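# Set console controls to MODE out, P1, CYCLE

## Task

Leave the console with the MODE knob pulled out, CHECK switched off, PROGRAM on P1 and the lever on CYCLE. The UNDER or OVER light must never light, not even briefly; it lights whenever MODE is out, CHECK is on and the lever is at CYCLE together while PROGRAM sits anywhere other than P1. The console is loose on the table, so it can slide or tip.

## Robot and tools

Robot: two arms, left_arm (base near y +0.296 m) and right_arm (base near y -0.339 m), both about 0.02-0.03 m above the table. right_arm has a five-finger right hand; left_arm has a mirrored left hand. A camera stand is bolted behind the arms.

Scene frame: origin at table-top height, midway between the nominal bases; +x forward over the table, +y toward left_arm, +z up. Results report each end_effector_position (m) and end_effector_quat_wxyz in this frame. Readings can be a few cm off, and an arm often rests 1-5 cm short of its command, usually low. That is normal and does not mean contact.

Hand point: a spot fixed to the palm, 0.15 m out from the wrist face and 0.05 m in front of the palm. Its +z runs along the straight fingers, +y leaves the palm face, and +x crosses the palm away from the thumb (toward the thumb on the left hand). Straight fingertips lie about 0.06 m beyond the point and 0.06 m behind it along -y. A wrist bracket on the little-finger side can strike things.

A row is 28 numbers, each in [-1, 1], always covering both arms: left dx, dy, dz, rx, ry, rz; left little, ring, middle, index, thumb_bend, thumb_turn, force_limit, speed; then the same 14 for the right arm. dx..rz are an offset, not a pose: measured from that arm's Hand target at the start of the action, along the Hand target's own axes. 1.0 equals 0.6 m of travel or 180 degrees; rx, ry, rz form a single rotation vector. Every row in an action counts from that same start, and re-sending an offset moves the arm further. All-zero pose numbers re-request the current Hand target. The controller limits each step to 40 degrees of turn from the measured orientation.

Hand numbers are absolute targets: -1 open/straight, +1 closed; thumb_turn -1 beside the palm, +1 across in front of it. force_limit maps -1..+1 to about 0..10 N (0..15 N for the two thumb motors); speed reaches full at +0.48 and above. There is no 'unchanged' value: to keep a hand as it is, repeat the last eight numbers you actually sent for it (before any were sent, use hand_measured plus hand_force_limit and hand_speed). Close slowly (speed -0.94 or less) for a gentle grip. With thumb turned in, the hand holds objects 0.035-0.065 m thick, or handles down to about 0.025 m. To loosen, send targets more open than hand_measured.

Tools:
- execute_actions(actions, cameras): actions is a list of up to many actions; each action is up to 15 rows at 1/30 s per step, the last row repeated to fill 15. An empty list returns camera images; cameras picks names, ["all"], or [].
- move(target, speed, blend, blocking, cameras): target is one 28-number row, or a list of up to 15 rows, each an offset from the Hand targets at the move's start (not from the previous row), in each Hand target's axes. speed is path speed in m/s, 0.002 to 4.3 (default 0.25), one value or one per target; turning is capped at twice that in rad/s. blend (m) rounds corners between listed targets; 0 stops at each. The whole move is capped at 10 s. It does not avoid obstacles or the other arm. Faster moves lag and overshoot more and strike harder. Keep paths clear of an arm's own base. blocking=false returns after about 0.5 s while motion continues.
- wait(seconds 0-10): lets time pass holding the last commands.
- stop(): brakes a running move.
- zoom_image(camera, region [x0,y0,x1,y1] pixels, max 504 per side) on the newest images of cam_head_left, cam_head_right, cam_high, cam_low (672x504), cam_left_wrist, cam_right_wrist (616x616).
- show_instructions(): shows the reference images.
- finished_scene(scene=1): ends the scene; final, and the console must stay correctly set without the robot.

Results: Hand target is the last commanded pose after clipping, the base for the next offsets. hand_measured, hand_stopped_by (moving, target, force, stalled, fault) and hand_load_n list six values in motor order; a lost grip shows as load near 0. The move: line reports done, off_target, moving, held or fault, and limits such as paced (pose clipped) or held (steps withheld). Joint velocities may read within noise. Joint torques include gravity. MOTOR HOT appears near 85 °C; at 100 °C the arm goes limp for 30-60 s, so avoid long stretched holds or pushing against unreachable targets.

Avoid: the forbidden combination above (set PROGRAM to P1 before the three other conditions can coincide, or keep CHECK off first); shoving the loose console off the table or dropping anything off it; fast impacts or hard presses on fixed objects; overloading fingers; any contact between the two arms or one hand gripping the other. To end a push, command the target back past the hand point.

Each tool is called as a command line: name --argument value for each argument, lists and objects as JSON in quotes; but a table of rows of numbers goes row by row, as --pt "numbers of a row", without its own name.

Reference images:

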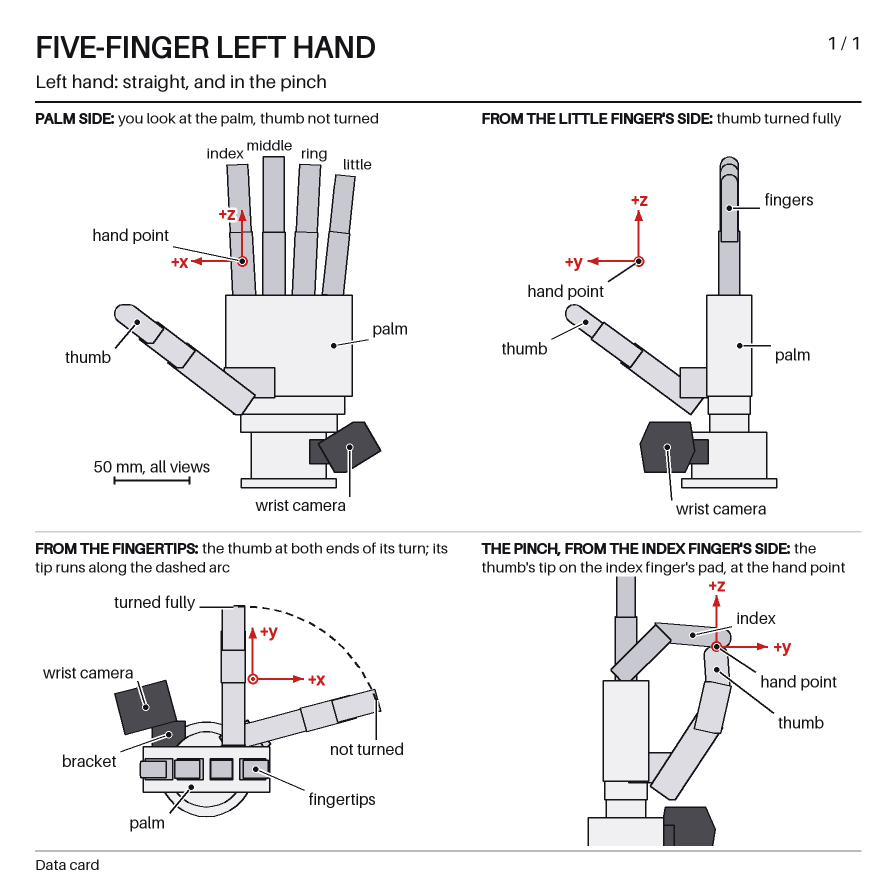

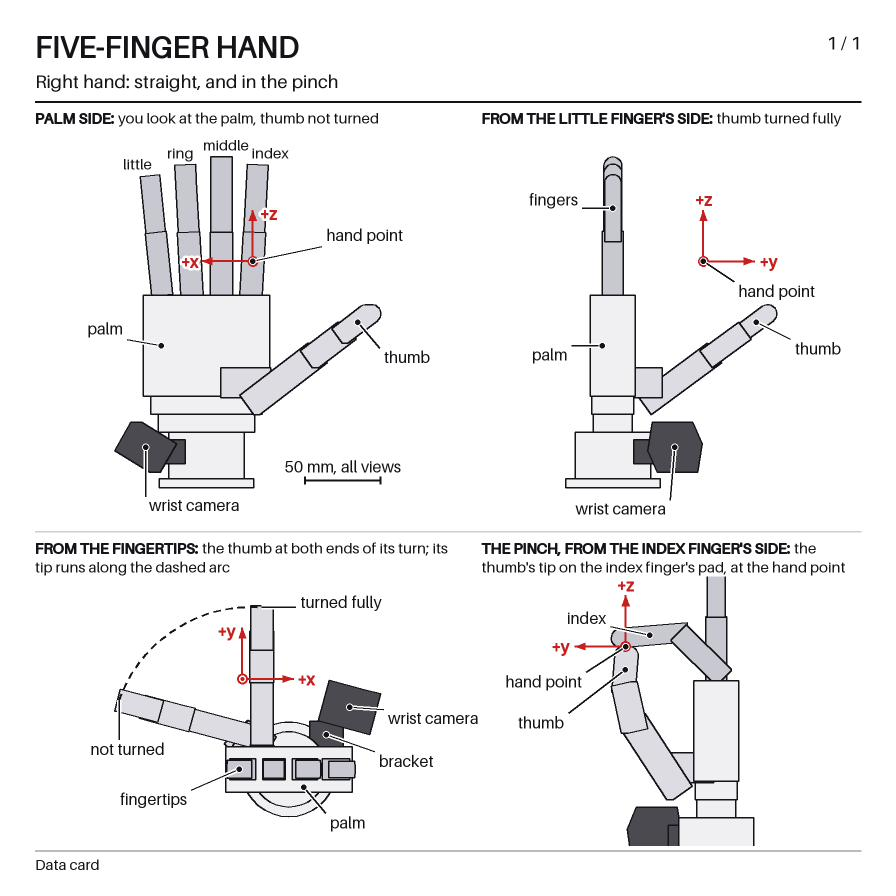

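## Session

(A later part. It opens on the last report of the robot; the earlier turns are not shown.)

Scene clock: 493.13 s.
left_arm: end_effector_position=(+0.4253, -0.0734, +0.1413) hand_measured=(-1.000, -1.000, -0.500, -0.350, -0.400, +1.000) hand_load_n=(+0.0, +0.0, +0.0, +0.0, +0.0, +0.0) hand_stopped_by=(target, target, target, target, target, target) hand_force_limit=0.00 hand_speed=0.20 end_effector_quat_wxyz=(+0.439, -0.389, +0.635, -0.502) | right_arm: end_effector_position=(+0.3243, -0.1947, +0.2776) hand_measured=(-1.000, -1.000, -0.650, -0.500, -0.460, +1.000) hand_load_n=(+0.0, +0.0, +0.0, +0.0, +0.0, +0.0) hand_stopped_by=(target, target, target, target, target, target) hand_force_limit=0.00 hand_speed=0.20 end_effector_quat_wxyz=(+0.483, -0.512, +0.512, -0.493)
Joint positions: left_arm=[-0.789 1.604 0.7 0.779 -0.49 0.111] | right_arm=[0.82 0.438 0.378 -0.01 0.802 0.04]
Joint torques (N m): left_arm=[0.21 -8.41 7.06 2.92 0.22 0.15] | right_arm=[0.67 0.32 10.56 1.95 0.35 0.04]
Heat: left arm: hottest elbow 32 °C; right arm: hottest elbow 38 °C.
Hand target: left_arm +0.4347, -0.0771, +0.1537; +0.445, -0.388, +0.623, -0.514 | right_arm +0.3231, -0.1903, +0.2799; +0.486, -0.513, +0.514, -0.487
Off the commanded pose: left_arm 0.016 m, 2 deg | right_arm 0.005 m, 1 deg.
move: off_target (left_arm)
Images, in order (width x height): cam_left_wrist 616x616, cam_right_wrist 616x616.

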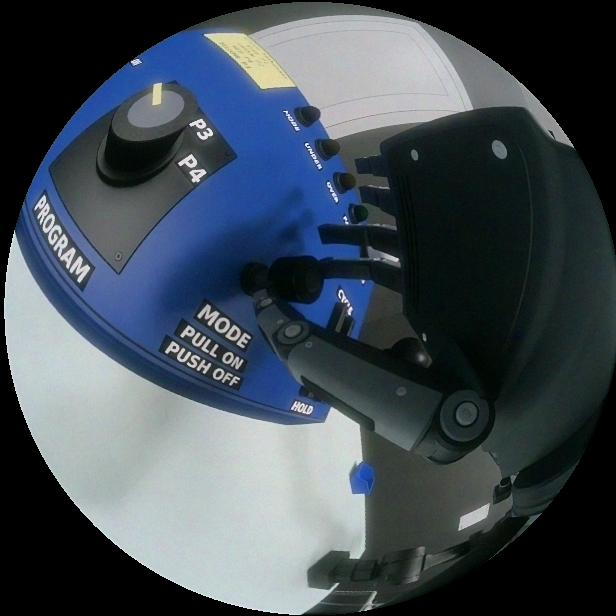

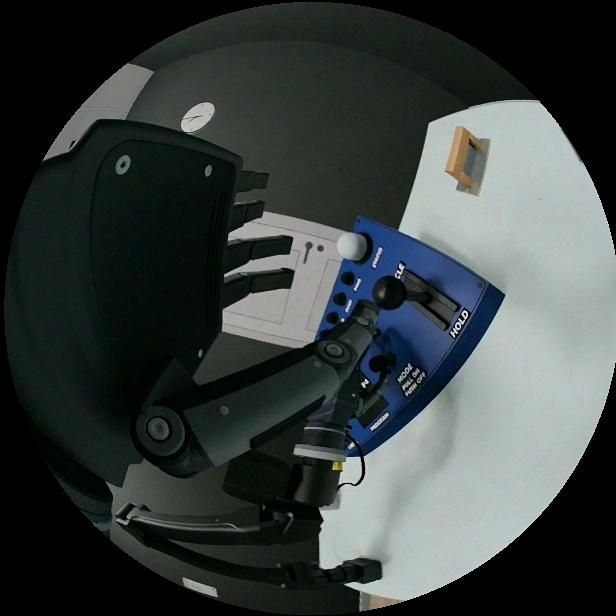

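move --pt "0 0.0145 -0.006 0 0 0 -1 -1 -0.5 -0.35 -0.4 1 0 0.2 0 0 0 0 0 0 -1 -1 -0.65 -0.5 -0.46 1 0 0.2" --pt "0 0.0145 -0.006 0 0 0 -1 -1 0.5 0.6 0.1 1 0.5 -0.86 0 0 0 0 0 0 -1 -1 -0.65 -0.5 -0.46 1 0 0.2" --speed 0.08 --cameras '["cam_left_wrist", "cam_right_wrist"]'

zoom_image --camera "cam_left_wrist" --region '[150, 170, 400, 420]'

zoom_image --camera "cam_right_wrist" --region '[300, 280, 460, 440]'

Scene clock: 503.03 s.
left_arm: end_effector_position=(+0.4229, -0.0710, +0.1322) hand_measured=(-1.000, -1.000, -0.048, +0.024, -0.200, +1.000) hand_load_n=(+0.0, +0.0, +7.5, +7.5, +11.5, -6.5) hand_stopped_by=(target, target, force, force, force, target) hand_force_limit=0.50 hand_speed=-0.86 end_effector_quat_wxyz=(+0.440, -0.388, +0.637, -0.500) | right_arm: end_effector_position=(+0.3243, -0.1947, +0.2776) hand_measured=(-1.000, -1.000, -0.650, -0.500, -0.460, +1.000) hand_load_n=(+0.0, +0.0, +0.0, +0.0, +0.0, +0.0) hand_stopped_by=(target, target, target, target, target, target) hand_force_limit=0.00 hand_speed=0.20 end_effector_quat_wxyz=(+0.483, -0.512, +0.512, -0.493)
Joint positions: left_arm=[-0.789 1.62 0.686 0.807 -0.49 0.113] | right_arm=[0.82 0.438 0.378 -0.01 0.802 0.04]
Joint torques (N m): left_arm=[-0.26 -8.41 6.53 2.92 0.07 0.11] | right_arm=[0.62 0.38 10.55 1.94 0.35 0.04]
Heat: left arm: hottest shoulder 31 °C; right arm: hottest elbow 38 °C.
Hand target: left_arm +0.4311, -0.0746, +0.1456; +0.445, -0.388, +0.623, -0.514 | right_arm +0.3231, -0.1903, +0.2799; +0.486, -0.513, +0.514, -0.487
Off the commanded pose: left_arm 0.016 m, 2 deg | right_arm 0.005 m, 1 deg.
move: off_target (left_arm)
Images, in order (width x height): cam_left_wrist 616x616, cam_right_wrist 616x616.

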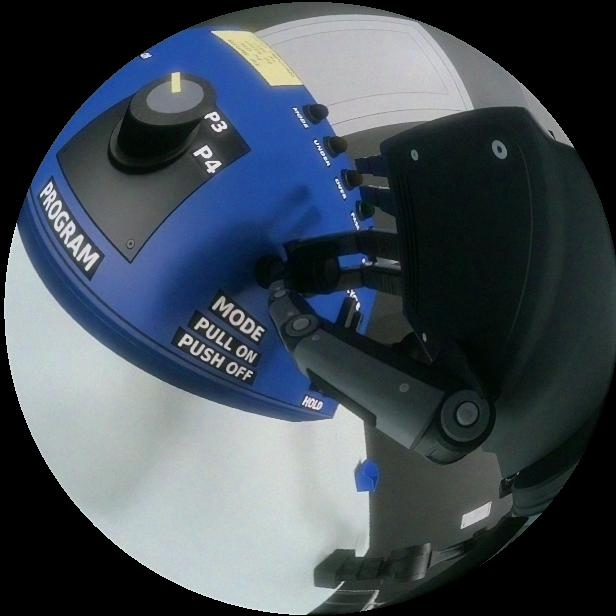

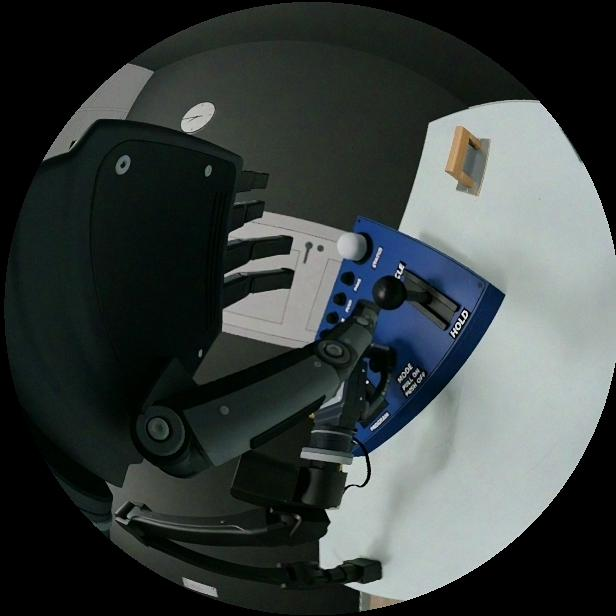

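Scaled by 2.016 from the camera's 616x616 image, which has a finer 880x880 frame.

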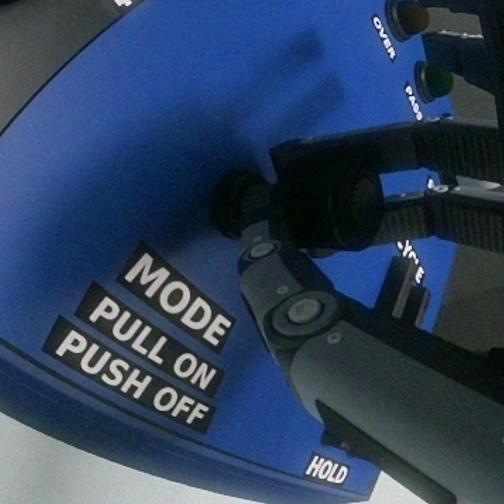

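Scaled by 3.150 from the camera's 616x616 image, which has a finer 880x880 frame.

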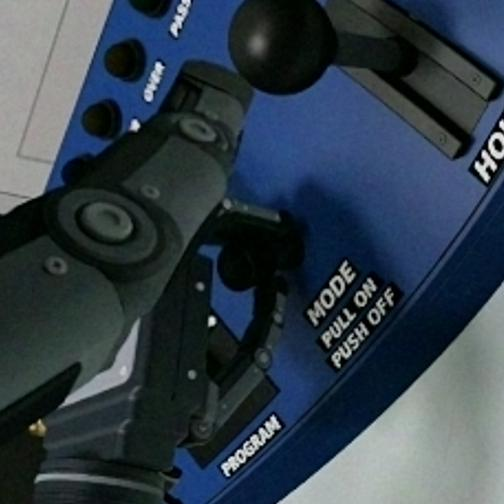

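move --target '[0, -0.04, -0.023, 0, 0, 0, -1, -1, 0.5, 0.6, 0.1, 1, 0.5, -0.86, 0, 0, 0, 0, 0, 0, -1, -1, -0.65, -0.5, -0.46, 1, 0, 0.2]' --speed 0.06 --cameras '["cam_left_wrist", "cam_right_wrist"]'

zoom_image --camera "cam_left_wrist" --region '[200, 70, 400, 350]'

zoom_image --camera "cam_right_wrist" --region '[300, 280, 460, 440]'

Scene clock: 508.07 s.
left_arm: end_effector_position=(+0.4208, -0.0715, +0.1323) hand_measured=(-1.000, -1.000, -0.048, +0.024, -0.200, +1.000) hand_load_n=(-0.5, +0.0, +11.0, +11.0, +10.5, -1.5) hand_stopped_by=(target, target, force, force, force, target) hand_force_limit=0.50 hand_speed=-0.86 end_effector_quat_wxyz=(+0.435, -0.390, +0.643, -0.495) | right_arm: end_effector_position=(+0.3243, -0.1947, +0.2776) hand_measured=(-1.000, -1.000, -0.650, -0.500, -0.460, +1.000) hand_load_n=(+0.0, +0.0, -0.5, +0.0, +0.0, +0.0) hand_stopped_by=(target, target, target, target, target, target) hand_force_limit=0.00 hand_speed=0.20 end_effector_quat_wxyz=(+0.483, -0.512, +0.512, -0.493)
Joint positions: left_arm=[-0.792 1.607 0.69 0.768 -0.49 0.106] | right_arm=[0.82 0.438 0.378 -0.01 0.802 0.04]
Joint torques (N m): left_arm=[-1.85 -13.27 6.01 1.46 -0.73 0.14] | right_arm=[0.67 0.26 10.55 1.95 0.35 0.03]
Heat: left arm: hottest shoulder 31 °C; right arm: hottest elbow 38 °C.
Hand target: left_arm +0.4184, -0.0748, +0.1703; +0.445, -0.388, +0.623, -0.514 | right_arm +0.3231, -0.1903, +0.2799; +0.486, -0.513, +0.514, -0.487
Off the commanded pose: left_arm 0.038 m, 3 deg | right_arm 0.005 m, 1 deg.
move: off_target (left_arm)
Images, in order (width x height): cam_left_wrist 616x616, cam_right_wrist 616x616.

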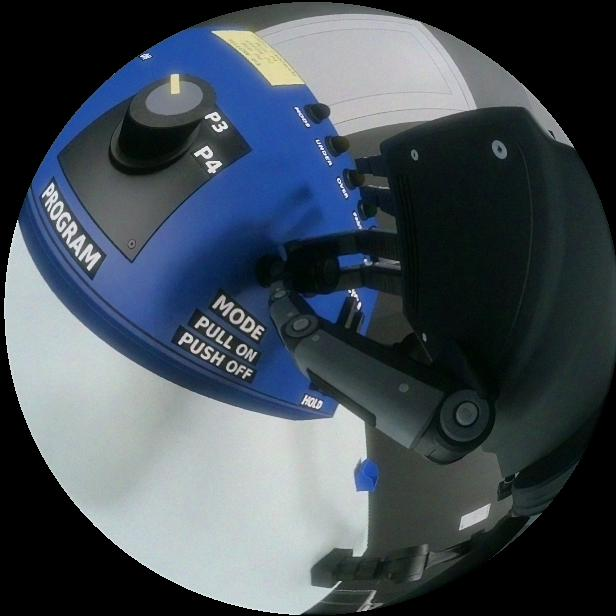

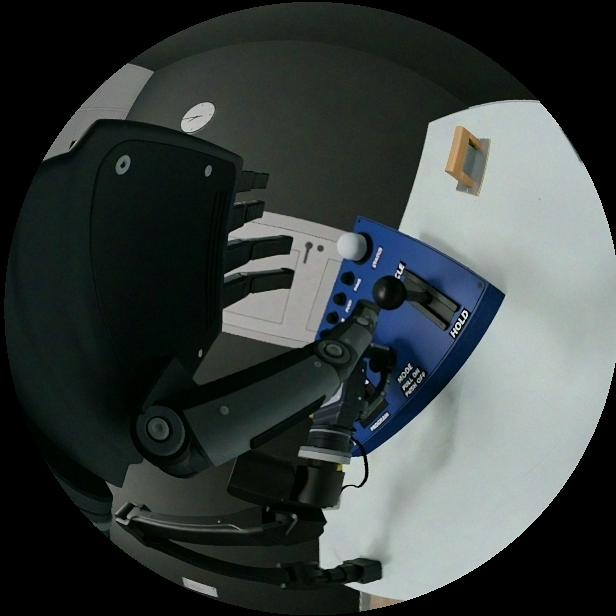

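Scaled by 1.800 from the camera's 616x616 image, which has a finer 880x880 frame.

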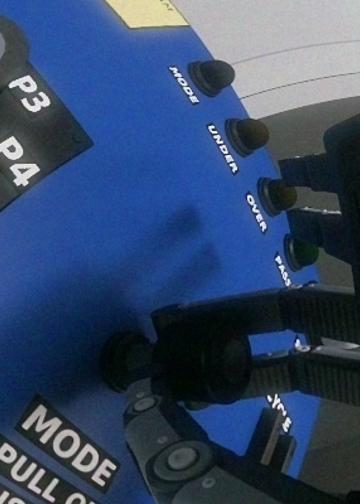

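Scaled by 3.150 from the camera's 616x616 image, which has a finer 880x880 frame.

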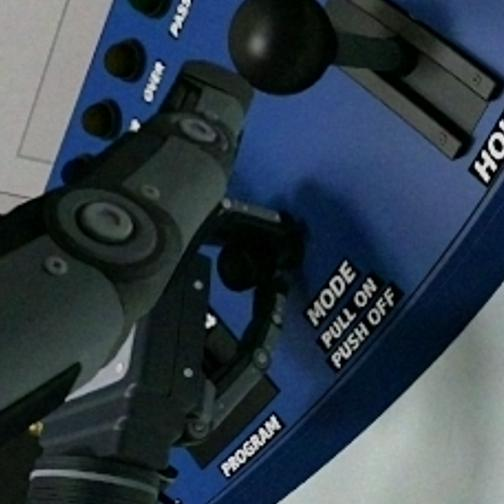

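move --target '[0, -0.016, -0.0092, 0, 0, 0, -1, -1, 0.5, 0.6, 0.1, 1, 0.5, -0.86, 0, 0, 0, 0, 0, 0, -1, -1, -0.65, -0.5, -0.46, 1, 0, 0.2]' --speed 0.05 --cameras '["cam_left_wrist", "cam_right_wrist", "cam_low"]'

zoom_image --camera "cam_left_wrist" --region '[200, 70, 400, 350]'

zoom_image --camera "cam_right_wrist" --region '[300, 280, 460, 440]'

Scene clock: 511.90 s.
left_arm: end_effector_position=(+0.4140, -0.0715, +0.1473) hand_measured=(-1.000, -1.000, -0.048, +0.024, -0.200, +1.000) hand_load_n=(+0.0, +0.0, +11.5, +9.5, +14.5, +1.0) hand_stopped_by=(target, target, force, force, force, target) hand_force_limit=0.50 hand_speed=-0.86 end_effector_quat_wxyz=(+0.437, -0.390, +0.640, -0.497) | right_arm: end_effector_position=(+0.3243, -0.1947, +0.2776) hand_measured=(-1.000, -1.000, -0.650, -0.500, -0.460, +1.000) hand_load_n=(+0.0, +0.0, +0.0, +0.0, +0.0, +0.0) hand_stopped_by=(target, target, target, target, target, target) hand_force_limit=0.00 hand_speed=0.20 end_effector_quat_wxyz=(+0.483, -0.512, +0.512, -0.493)
Joint positions: left_arm=[-0.805 1.561 0.685 0.734 -0.505 0.103] | right_arm=[0.82 0.438 0.378 -0.01 0.802 0.04]
Joint torques (N m): left_arm=[-1.61 -11.34 6.56 1.66 -0.54 0.17] | right_arm=[0.67 0.26 10.56 1.95 0.35 0.04]
Heat: left arm: hottest shoulder 31 °C; right arm: hottest elbow 38 °C.
Hand target: left_arm +0.4134, -0.0748, +0.1801; +0.445, -0.387, +0.623, -0.514 | right_arm +0.3231, -0.1903, +0.2799; +0.486, -0.513, +0.514, -0.487
Off the commanded pose: left_arm 0.033 m, 3 deg | right_arm 0.005 m, 1 deg.
move: off_target (left_arm)
Images, in order (width x height): cam_low 672x504, cam_left_wrist 616x616, cam_right_wrist 616x616.

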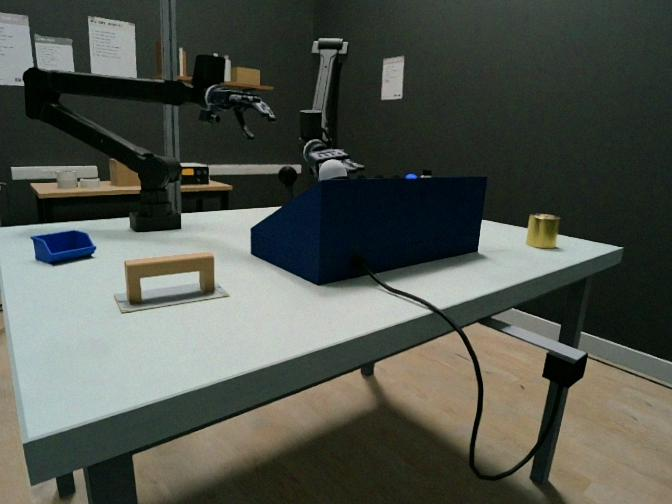

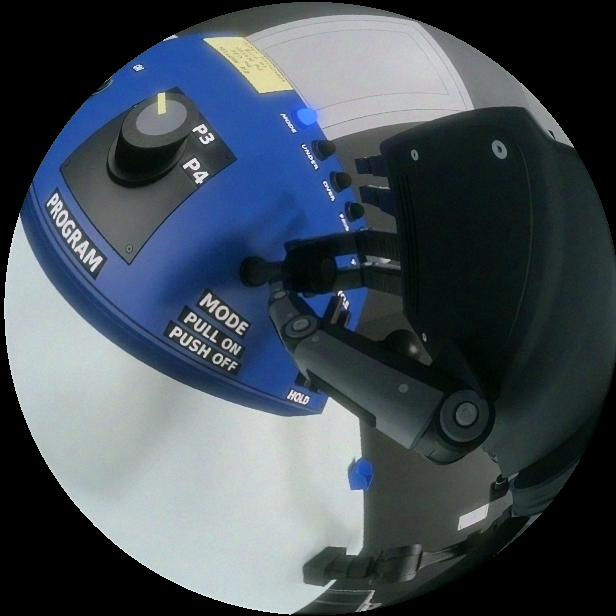

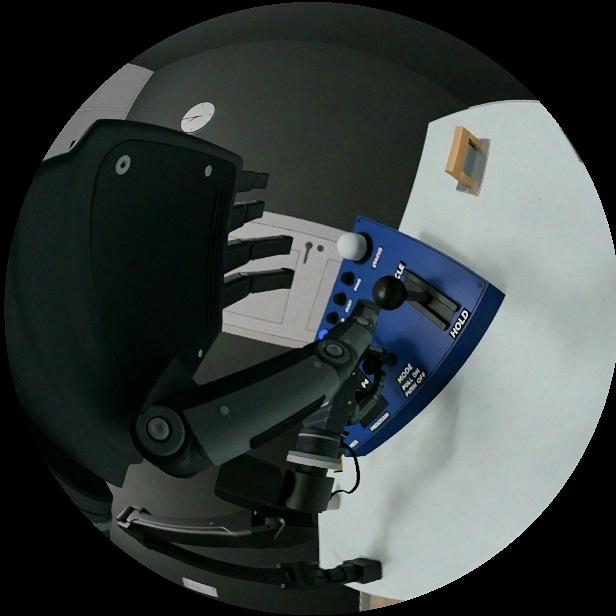

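Scaled by 1.800 from the camera's 616x616 image, which has a finer 880x880 frame.

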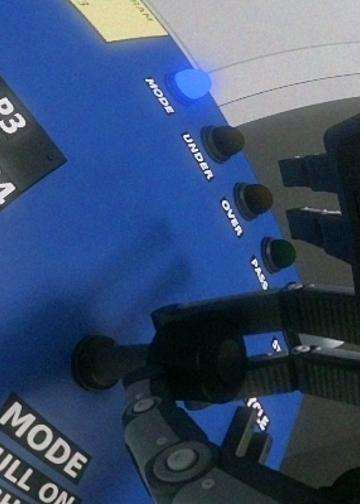

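Scaled by 3.150 from the camera's 616x616 image, which has a finer 880x880 frame.

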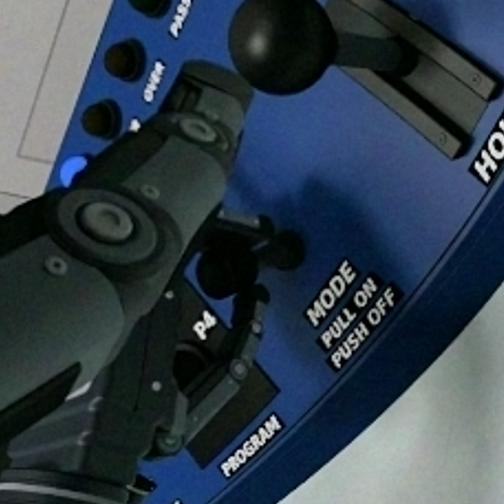

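move --pt "0 0.0116 0.0066 0 0 0 -1 -1 0.5 0.6 0.1 1 0.5 -0.86 0 0 0 0 0 0 -1 -1 -0.65 -0.5 -0.46 1 0 0.2" --pt "0 0.0116 0.0066 0 0 0 -1 -1 -0.65 -0.5 -0.5 1 0.5 -0.3 0 0 0 0 0 0 -1 -1 -0.65 -0.5 -0.46 1 0 0.2" --pt "0 -0.0725 -0.0417 0 0 0 -1 -1 -0.65 -0.5 -0.5 1 0.5 -0.3 0 0 0 0 0 0 -1 -1 -0.65 -0.5 -0.46 1 0 0.2" --speed 0.1 --cameras '["all"]'

zoom_image --camera "cam_left_wrist" --region '[50, 50, 400, 420]'

zoom_image --camera "cam_right_wrist" --region '[300, 210, 520, 470]'

Scene clock: 520.83 s.
left_arm: end_effector_position=(+0.3902, -0.0678, +0.2091) hand_measured=(-1.000, -1.000, -0.650, -0.500, -0.500, +1.000) hand_load_n=(+0.0, +0.0, +0.0, +0.0, +0.0, +0.0) hand_stopped_by=(target, target, target, target, target, target) hand_force_limit=0.50 hand_speed=-0.30 end_effector_quat_wxyz=(+0.444, -0.390, +0.629, -0.506) | right_arm: end_effector_position=(+0.3243, -0.1947, +0.2776) hand_measured=(-1.000, -1.000, -0.650, -0.500, -0.460, +1.000) hand_load_n=(+0.0, +0.0, -0.5, +0.0, +0.0, +0.0) hand_stopped_by=(target, target, target, target, target, target) hand_force_limit=0.00 hand_speed=0.20 end_effector_quat_wxyz=(+0.483, -0.512, +0.512, -0.493)
Joint positions: left_arm=[-0.849 1.379 0.684 0.584 -0.558 0.105] | right_arm=[0.82 0.438 0.378 -0.01 0.802 0.04]
Joint torques (N m): left_arm=[-1.67 -7.88 8.31 1.35 -0.11 0.14] | right_arm=[0.67 0.26 10.55 1.96 0.35 0.04]
Heat: left arm: hottest shoulder 32 °C; right arm: hottest elbow 38 °C.
Hand target: left_arm +0.3907, -0.0748, +0.2246; +0.445, -0.387, +0.623, -0.514 | right_arm +0.3231, -0.1903, +0.2799; +0.486, -0.513, +0.514, -0.487
Off the commanded pose: left_arm 0.017 m, 1 deg | right_arm 0.005 m, 1 deg.
move: off_target (left_arm); target 2's new numbers were sent with left_arm's hand 0.026 m and 3 deg from that target

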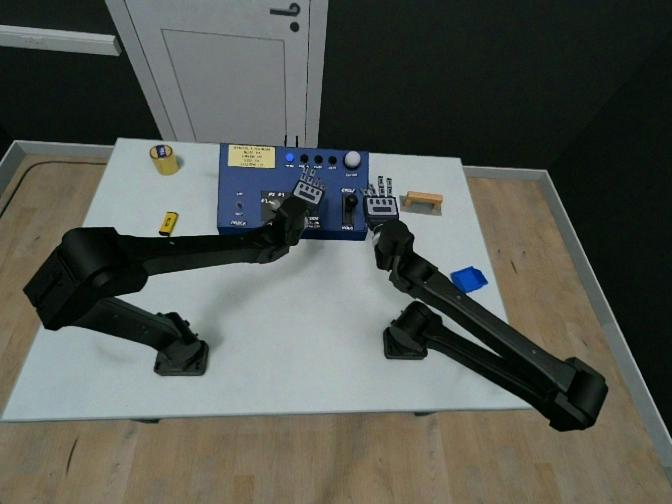

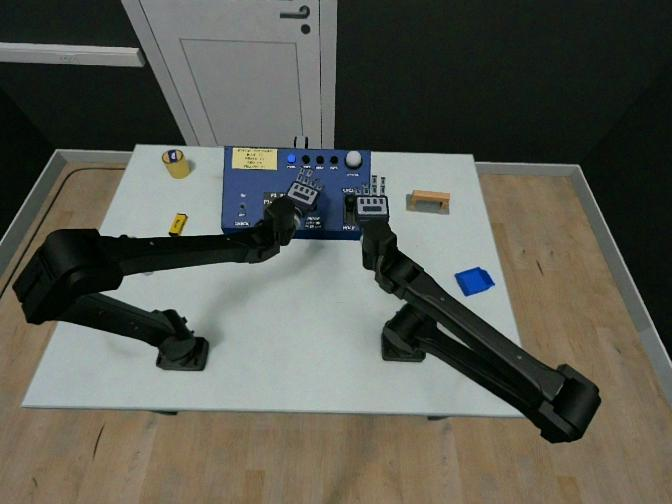

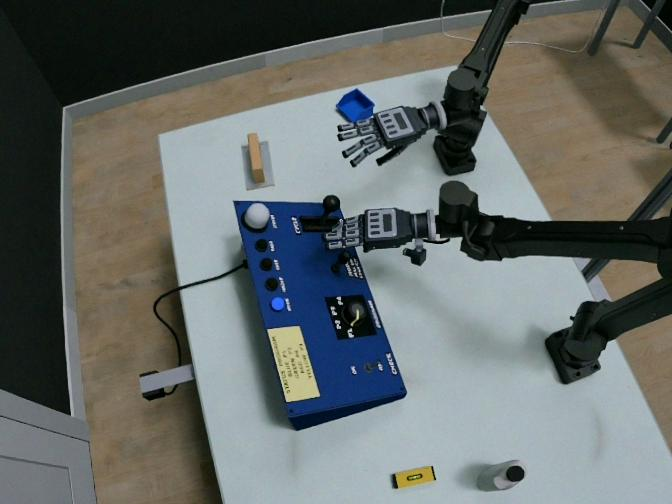

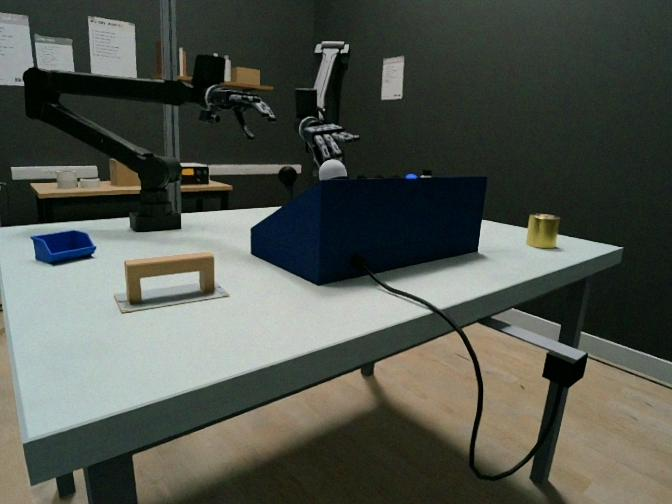

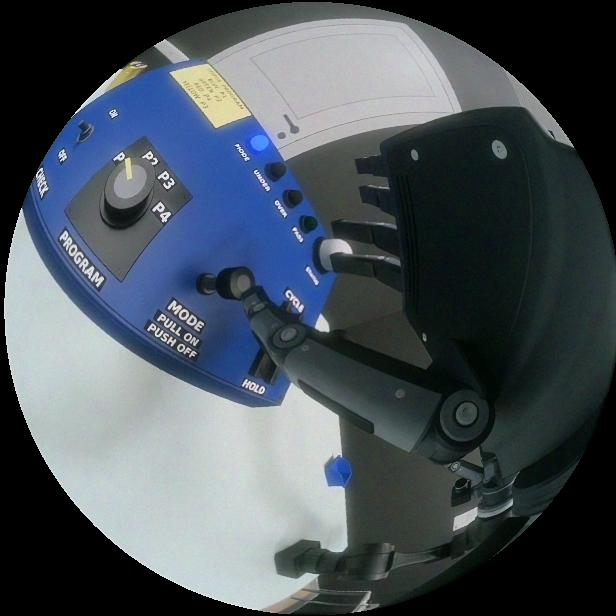

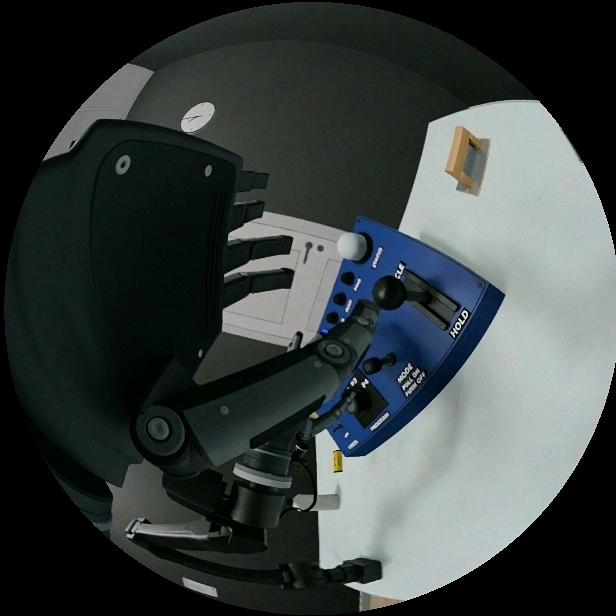

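Scaled by 1.362 from the camera's 616x616 image, which has a finer 880x880 frame.

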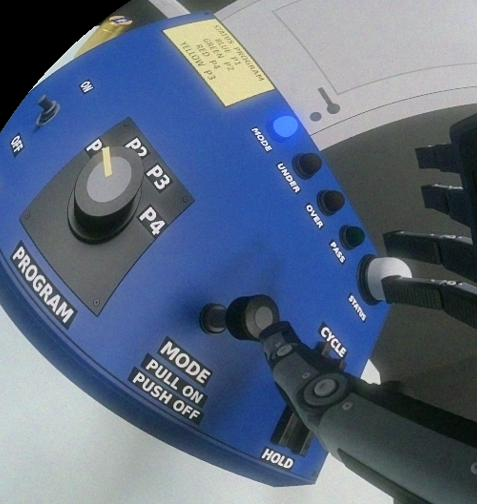

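Scaled by 1.938 from the camera's 616x616 image, which has a finer 880x880 frame.

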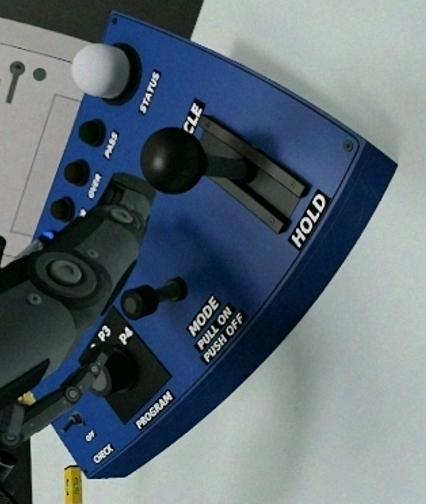

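move --target '[-0.1367, -0.0995, -0.1865, 0, 0, 0, -1, -1, -0.65, -0.5, -0.5, 1, 0.5, -0.3, -0.0633, 0.0385, 0.0322, 0, 0, 0, -1, -1, -0.65, -0.5, -0.46, 1, 0, 0.2]' --speed 0.2 --cameras '["all"]'

zoom_image --camera "cam_left_wrist" --region '[100, 150, 450, 450]'

zoom_image --camera "cam_right_wrist" --region '[220, 180, 500, 450]'

zoom_image --camera "cam_head_left" --region '[290, 140, 390, 250]'

Scene clock: 549.83 s.
left_arm: end_effector_position=(+0.3093, +0.0236, +0.3014) hand_measured=(-1.000, -1.000, -0.650, -0.500, -0.500, +1.000) hand_load_n=(+0.0, +0.0, -0.5, +0.0, +0.0, +0.5) hand_stopped_by=(target, target, target, target, target, target) hand_force_limit=0.50 hand_speed=-0.30 end_effector_quat_wxyz=(+0.444, -0.388, +0.622, -0.515) | right_arm: end_effector_position=(+0.3419, -0.1578, +0.2558) hand_measured=(-1.000, -1.000, -0.650, -0.500, -0.460, +1.000) hand_load_n=(+0.0, +0.0, -0.5, +0.0, +0.0, +0.0) hand_stopped_by=(target, target, target, target, target, target) hand_force_limit=0.00 hand_speed=0.20 end_effector_quat_wxyz=(+0.479, -0.516, +0.513, -0.492)
Joint positions: left_arm=[-0.849 0.829 0.568 0.173 -0.551 0.107] | right_arm=[0.885 0.647 0.378 0.179 0.866 0.051]
Joint torques (N m): left_arm=[0.03 -1.9 8.64 1.18 0.19 0.15] | right_arm=[0.67 -0.97 9.14 3.1 0.37 0.01]
Heat: left arm: hottest shoulder 32 °C; right arm: hottest elbow 38 °C.
Hand target: left_arm +0.3105, +0.0251, +0.3048; +0.445, -0.387, +0.623, -0.514 | right_arm +0.3412, -0.1523, +0.2558; +0.486, -0.513, +0.513, -0.487
Off the commanded pose: left_arm 0.004 m, 0 deg | right_arm 0.006 m, 1 deg.
move: done

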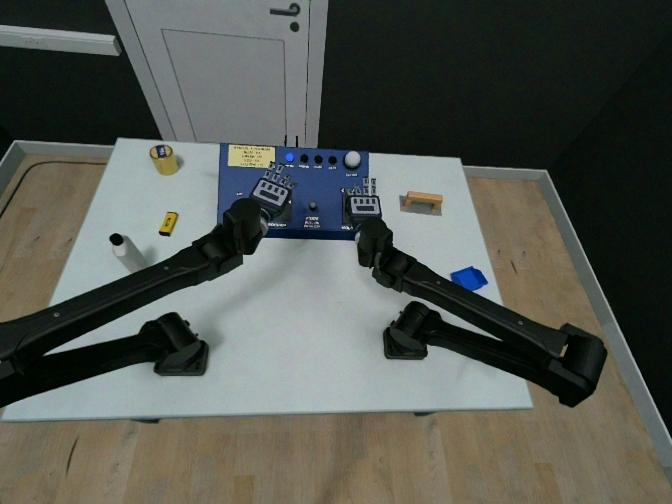

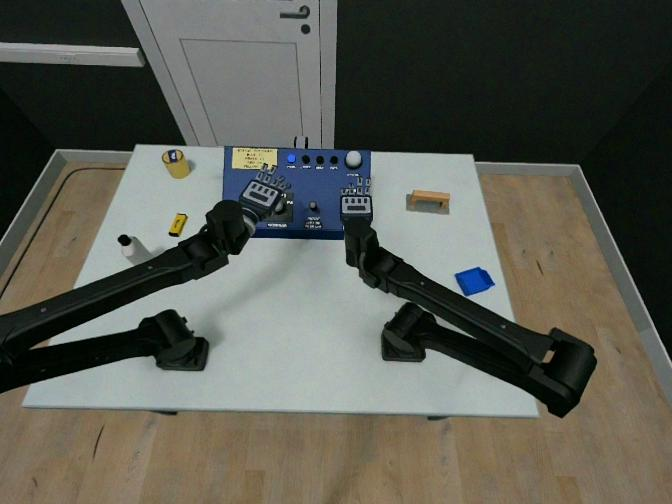

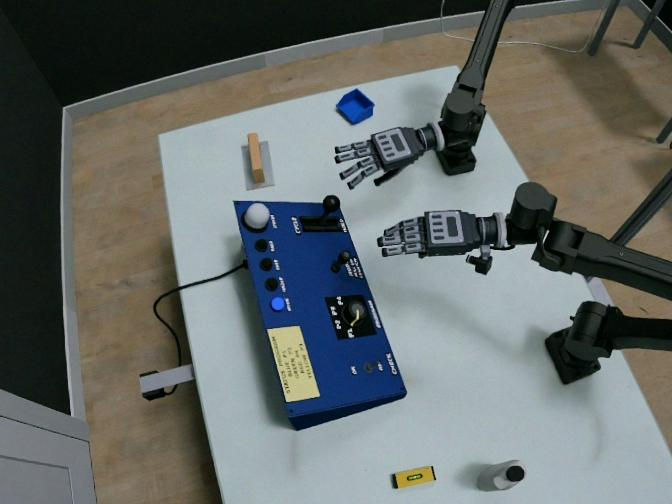

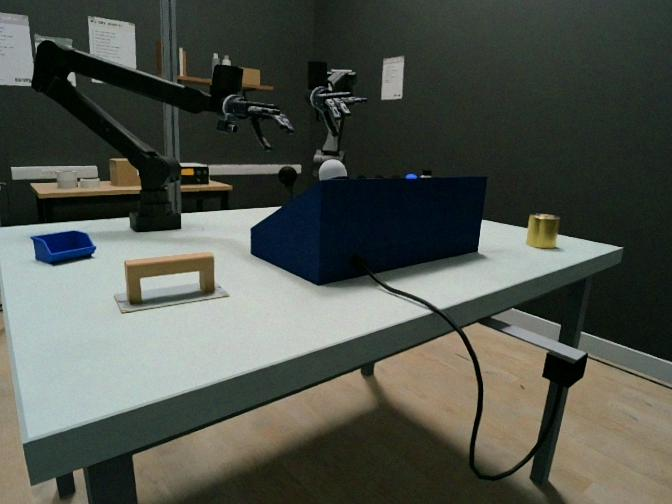

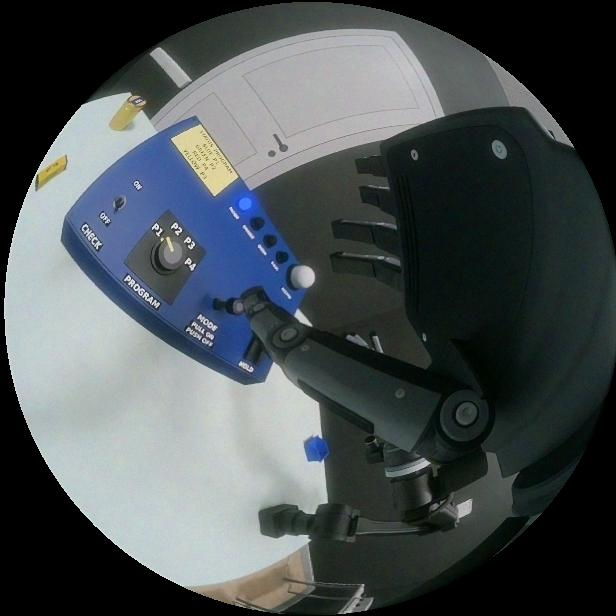

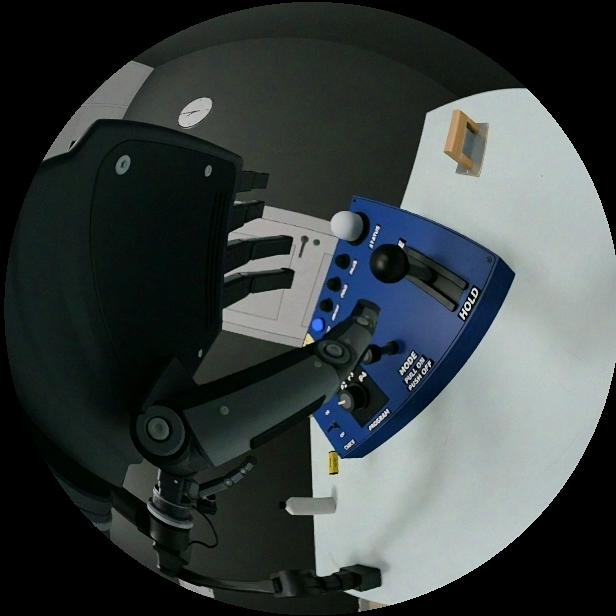

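Scaled by 1.440 from the camera's 616x616 image, which has a finer 880x880 frame.

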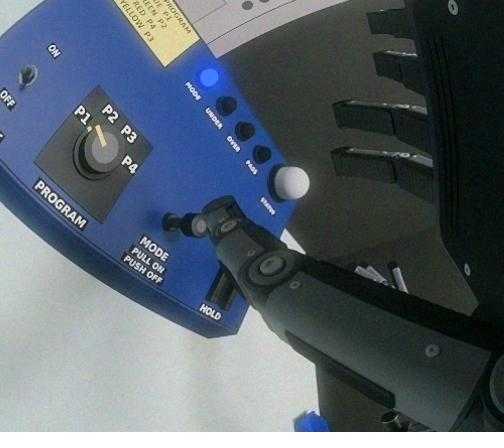

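Scaled by 1.800 from the camera's 616x616 image, which has a finer 880x880 frame.

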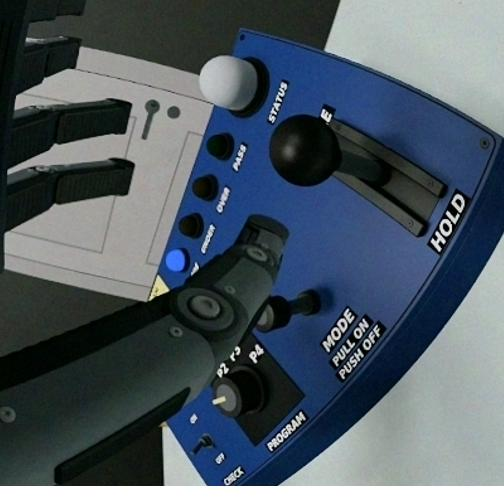

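Scaled by 4.582 from the camera's 672x504 image, which has a finer 960x720 frame.

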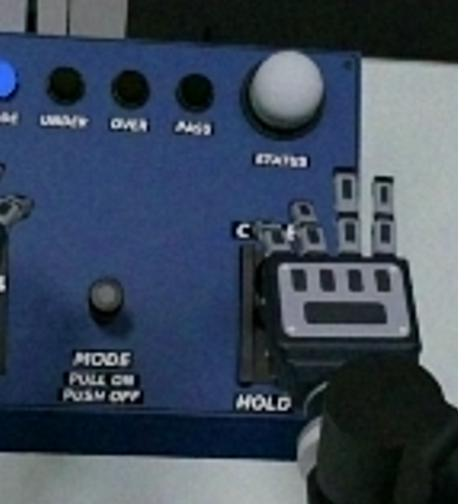

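move --target '[0, 0, 0, 0, 0, 0, -1, -1, -0.65, -0.5, -0.5, 1, 0.5, -0.3, 0.002, 0.0583, 0.02, 0, 0, 0, -1, -1, -0.65, -0.5, -0.46, 1, 0, 0.2]' --speed 0.15 --cameras '["cam_right_wrist", "cam_left_wrist", "cam_head_left", "cam_low"]'

zoom_image --camera "cam_right_wrist" --region '[220, 180, 500, 450]'

zoom_image --camera "cam_low" --region '[230, 80, 400, 220]'

zoom_image --camera "cam_left_wrist" --region '[200, 220, 420, 440]'

Scene clock: 557.60 s.
left_arm: end_effector_position=(+0.3092, +0.0236, +0.3013) hand_measured=(-1.000, -1.000, -0.650, -0.500, -0.500, +1.000) hand_load_n=(+0.0, +0.0, +0.0, +0.0, +0.0, +0.0) hand_stopped_by=(target, target, target, target, target, target) hand_force_limit=0.50 hand_speed=-0.30 end_effector_quat_wxyz=(+0.444, -0.388, +0.622, -0.515) | right_arm: end_effector_position=(+0.3481, -0.1519, +0.2206) hand_measured=(-1.000, -1.000, -0.650, -0.500, -0.460, +1.000) hand_load_n=(+0.0, +0.0, +0.0, +0.0, +0.5, +0.0) hand_stopped_by=(target, target, target, target, target, target) hand_force_limit=0.00 hand_speed=0.20 end_effector_quat_wxyz=(+0.484, -0.519, +0.509, -0.487)
Joint positions: left_arm=[-0.849 0.829 0.568 0.172 -0.551 0.107] | right_arm=[0.869 0.741 0.307 0.349 0.832 0.051]
Joint torques (N m): left_arm=[-0.32 -2.26 8.62 1.26 0.18 0.12] | right_arm=[-1.38 -1.44 8.69 3.12 0.13 -0.03]
Heat: left arm: hottest shoulder 32 °C; right arm: hottest elbow 38 °C.
Hand target: left_arm +0.3105, +0.0252, +0.3048; +0.445, -0.387, +0.623, -0.514 | right_arm +0.3513, -0.1536, +0.2203; +0.486, -0.513, +0.513, -0.487
Off the commanded pose: left_arm 0.004 m, 0 deg | right_arm 0.004 m, 1 deg.
move: done
Images, in order (width x height): cam_head_left 672x504, cam_low 672x504, cam_left_wrist 616x616, cam_right_wrist 616x616.

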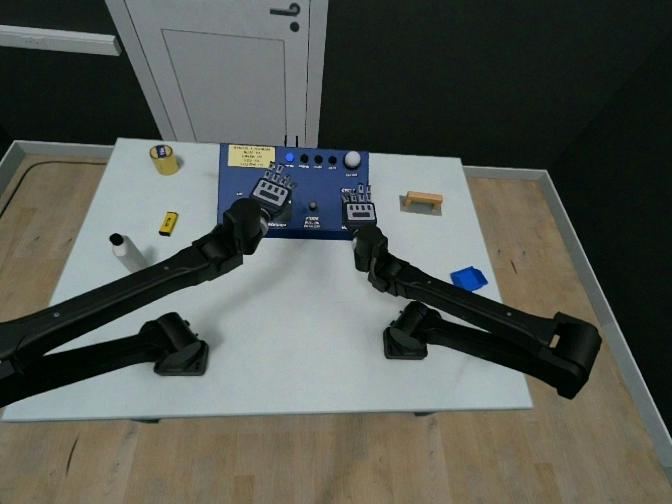

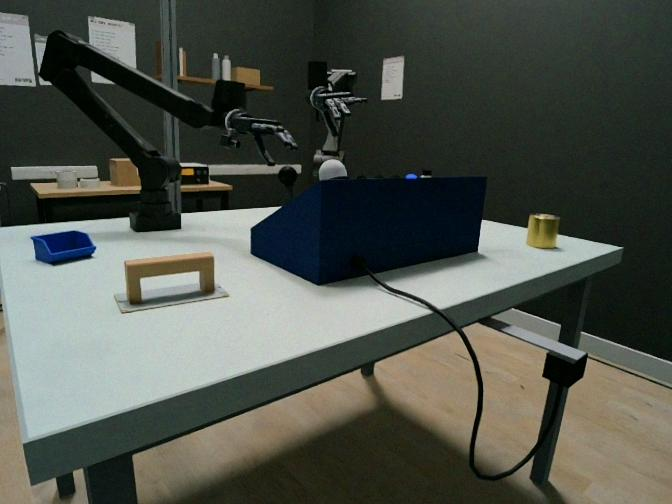

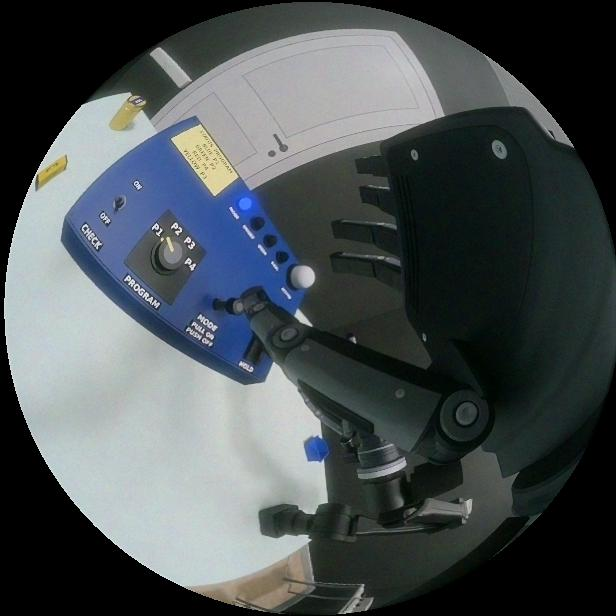

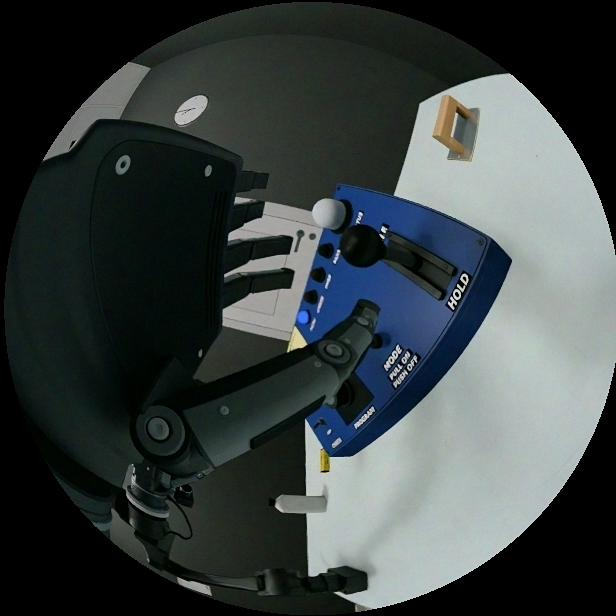

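Scaled by 1.800 from the camera's 616x616 image, which has a finer 880x880 frame.

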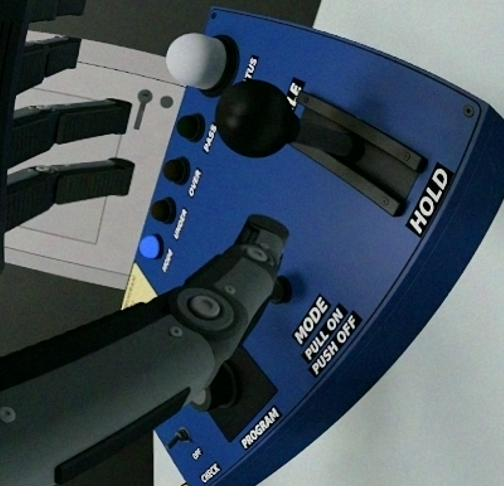

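Scaled by 2.965 from the camera's 672x504 image, which has a finer 960x720 frame.

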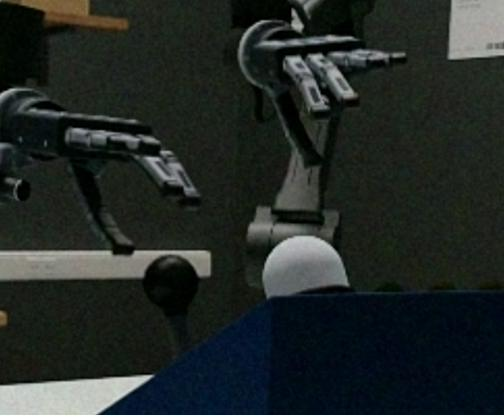

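Scaled by 2.291 from the camera's 616x616 image, which has a finer 880x880 frame.

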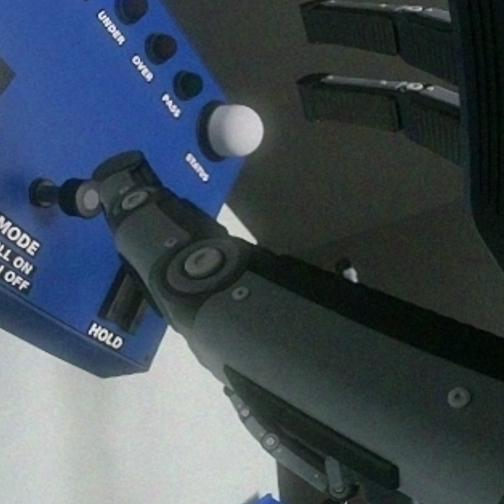

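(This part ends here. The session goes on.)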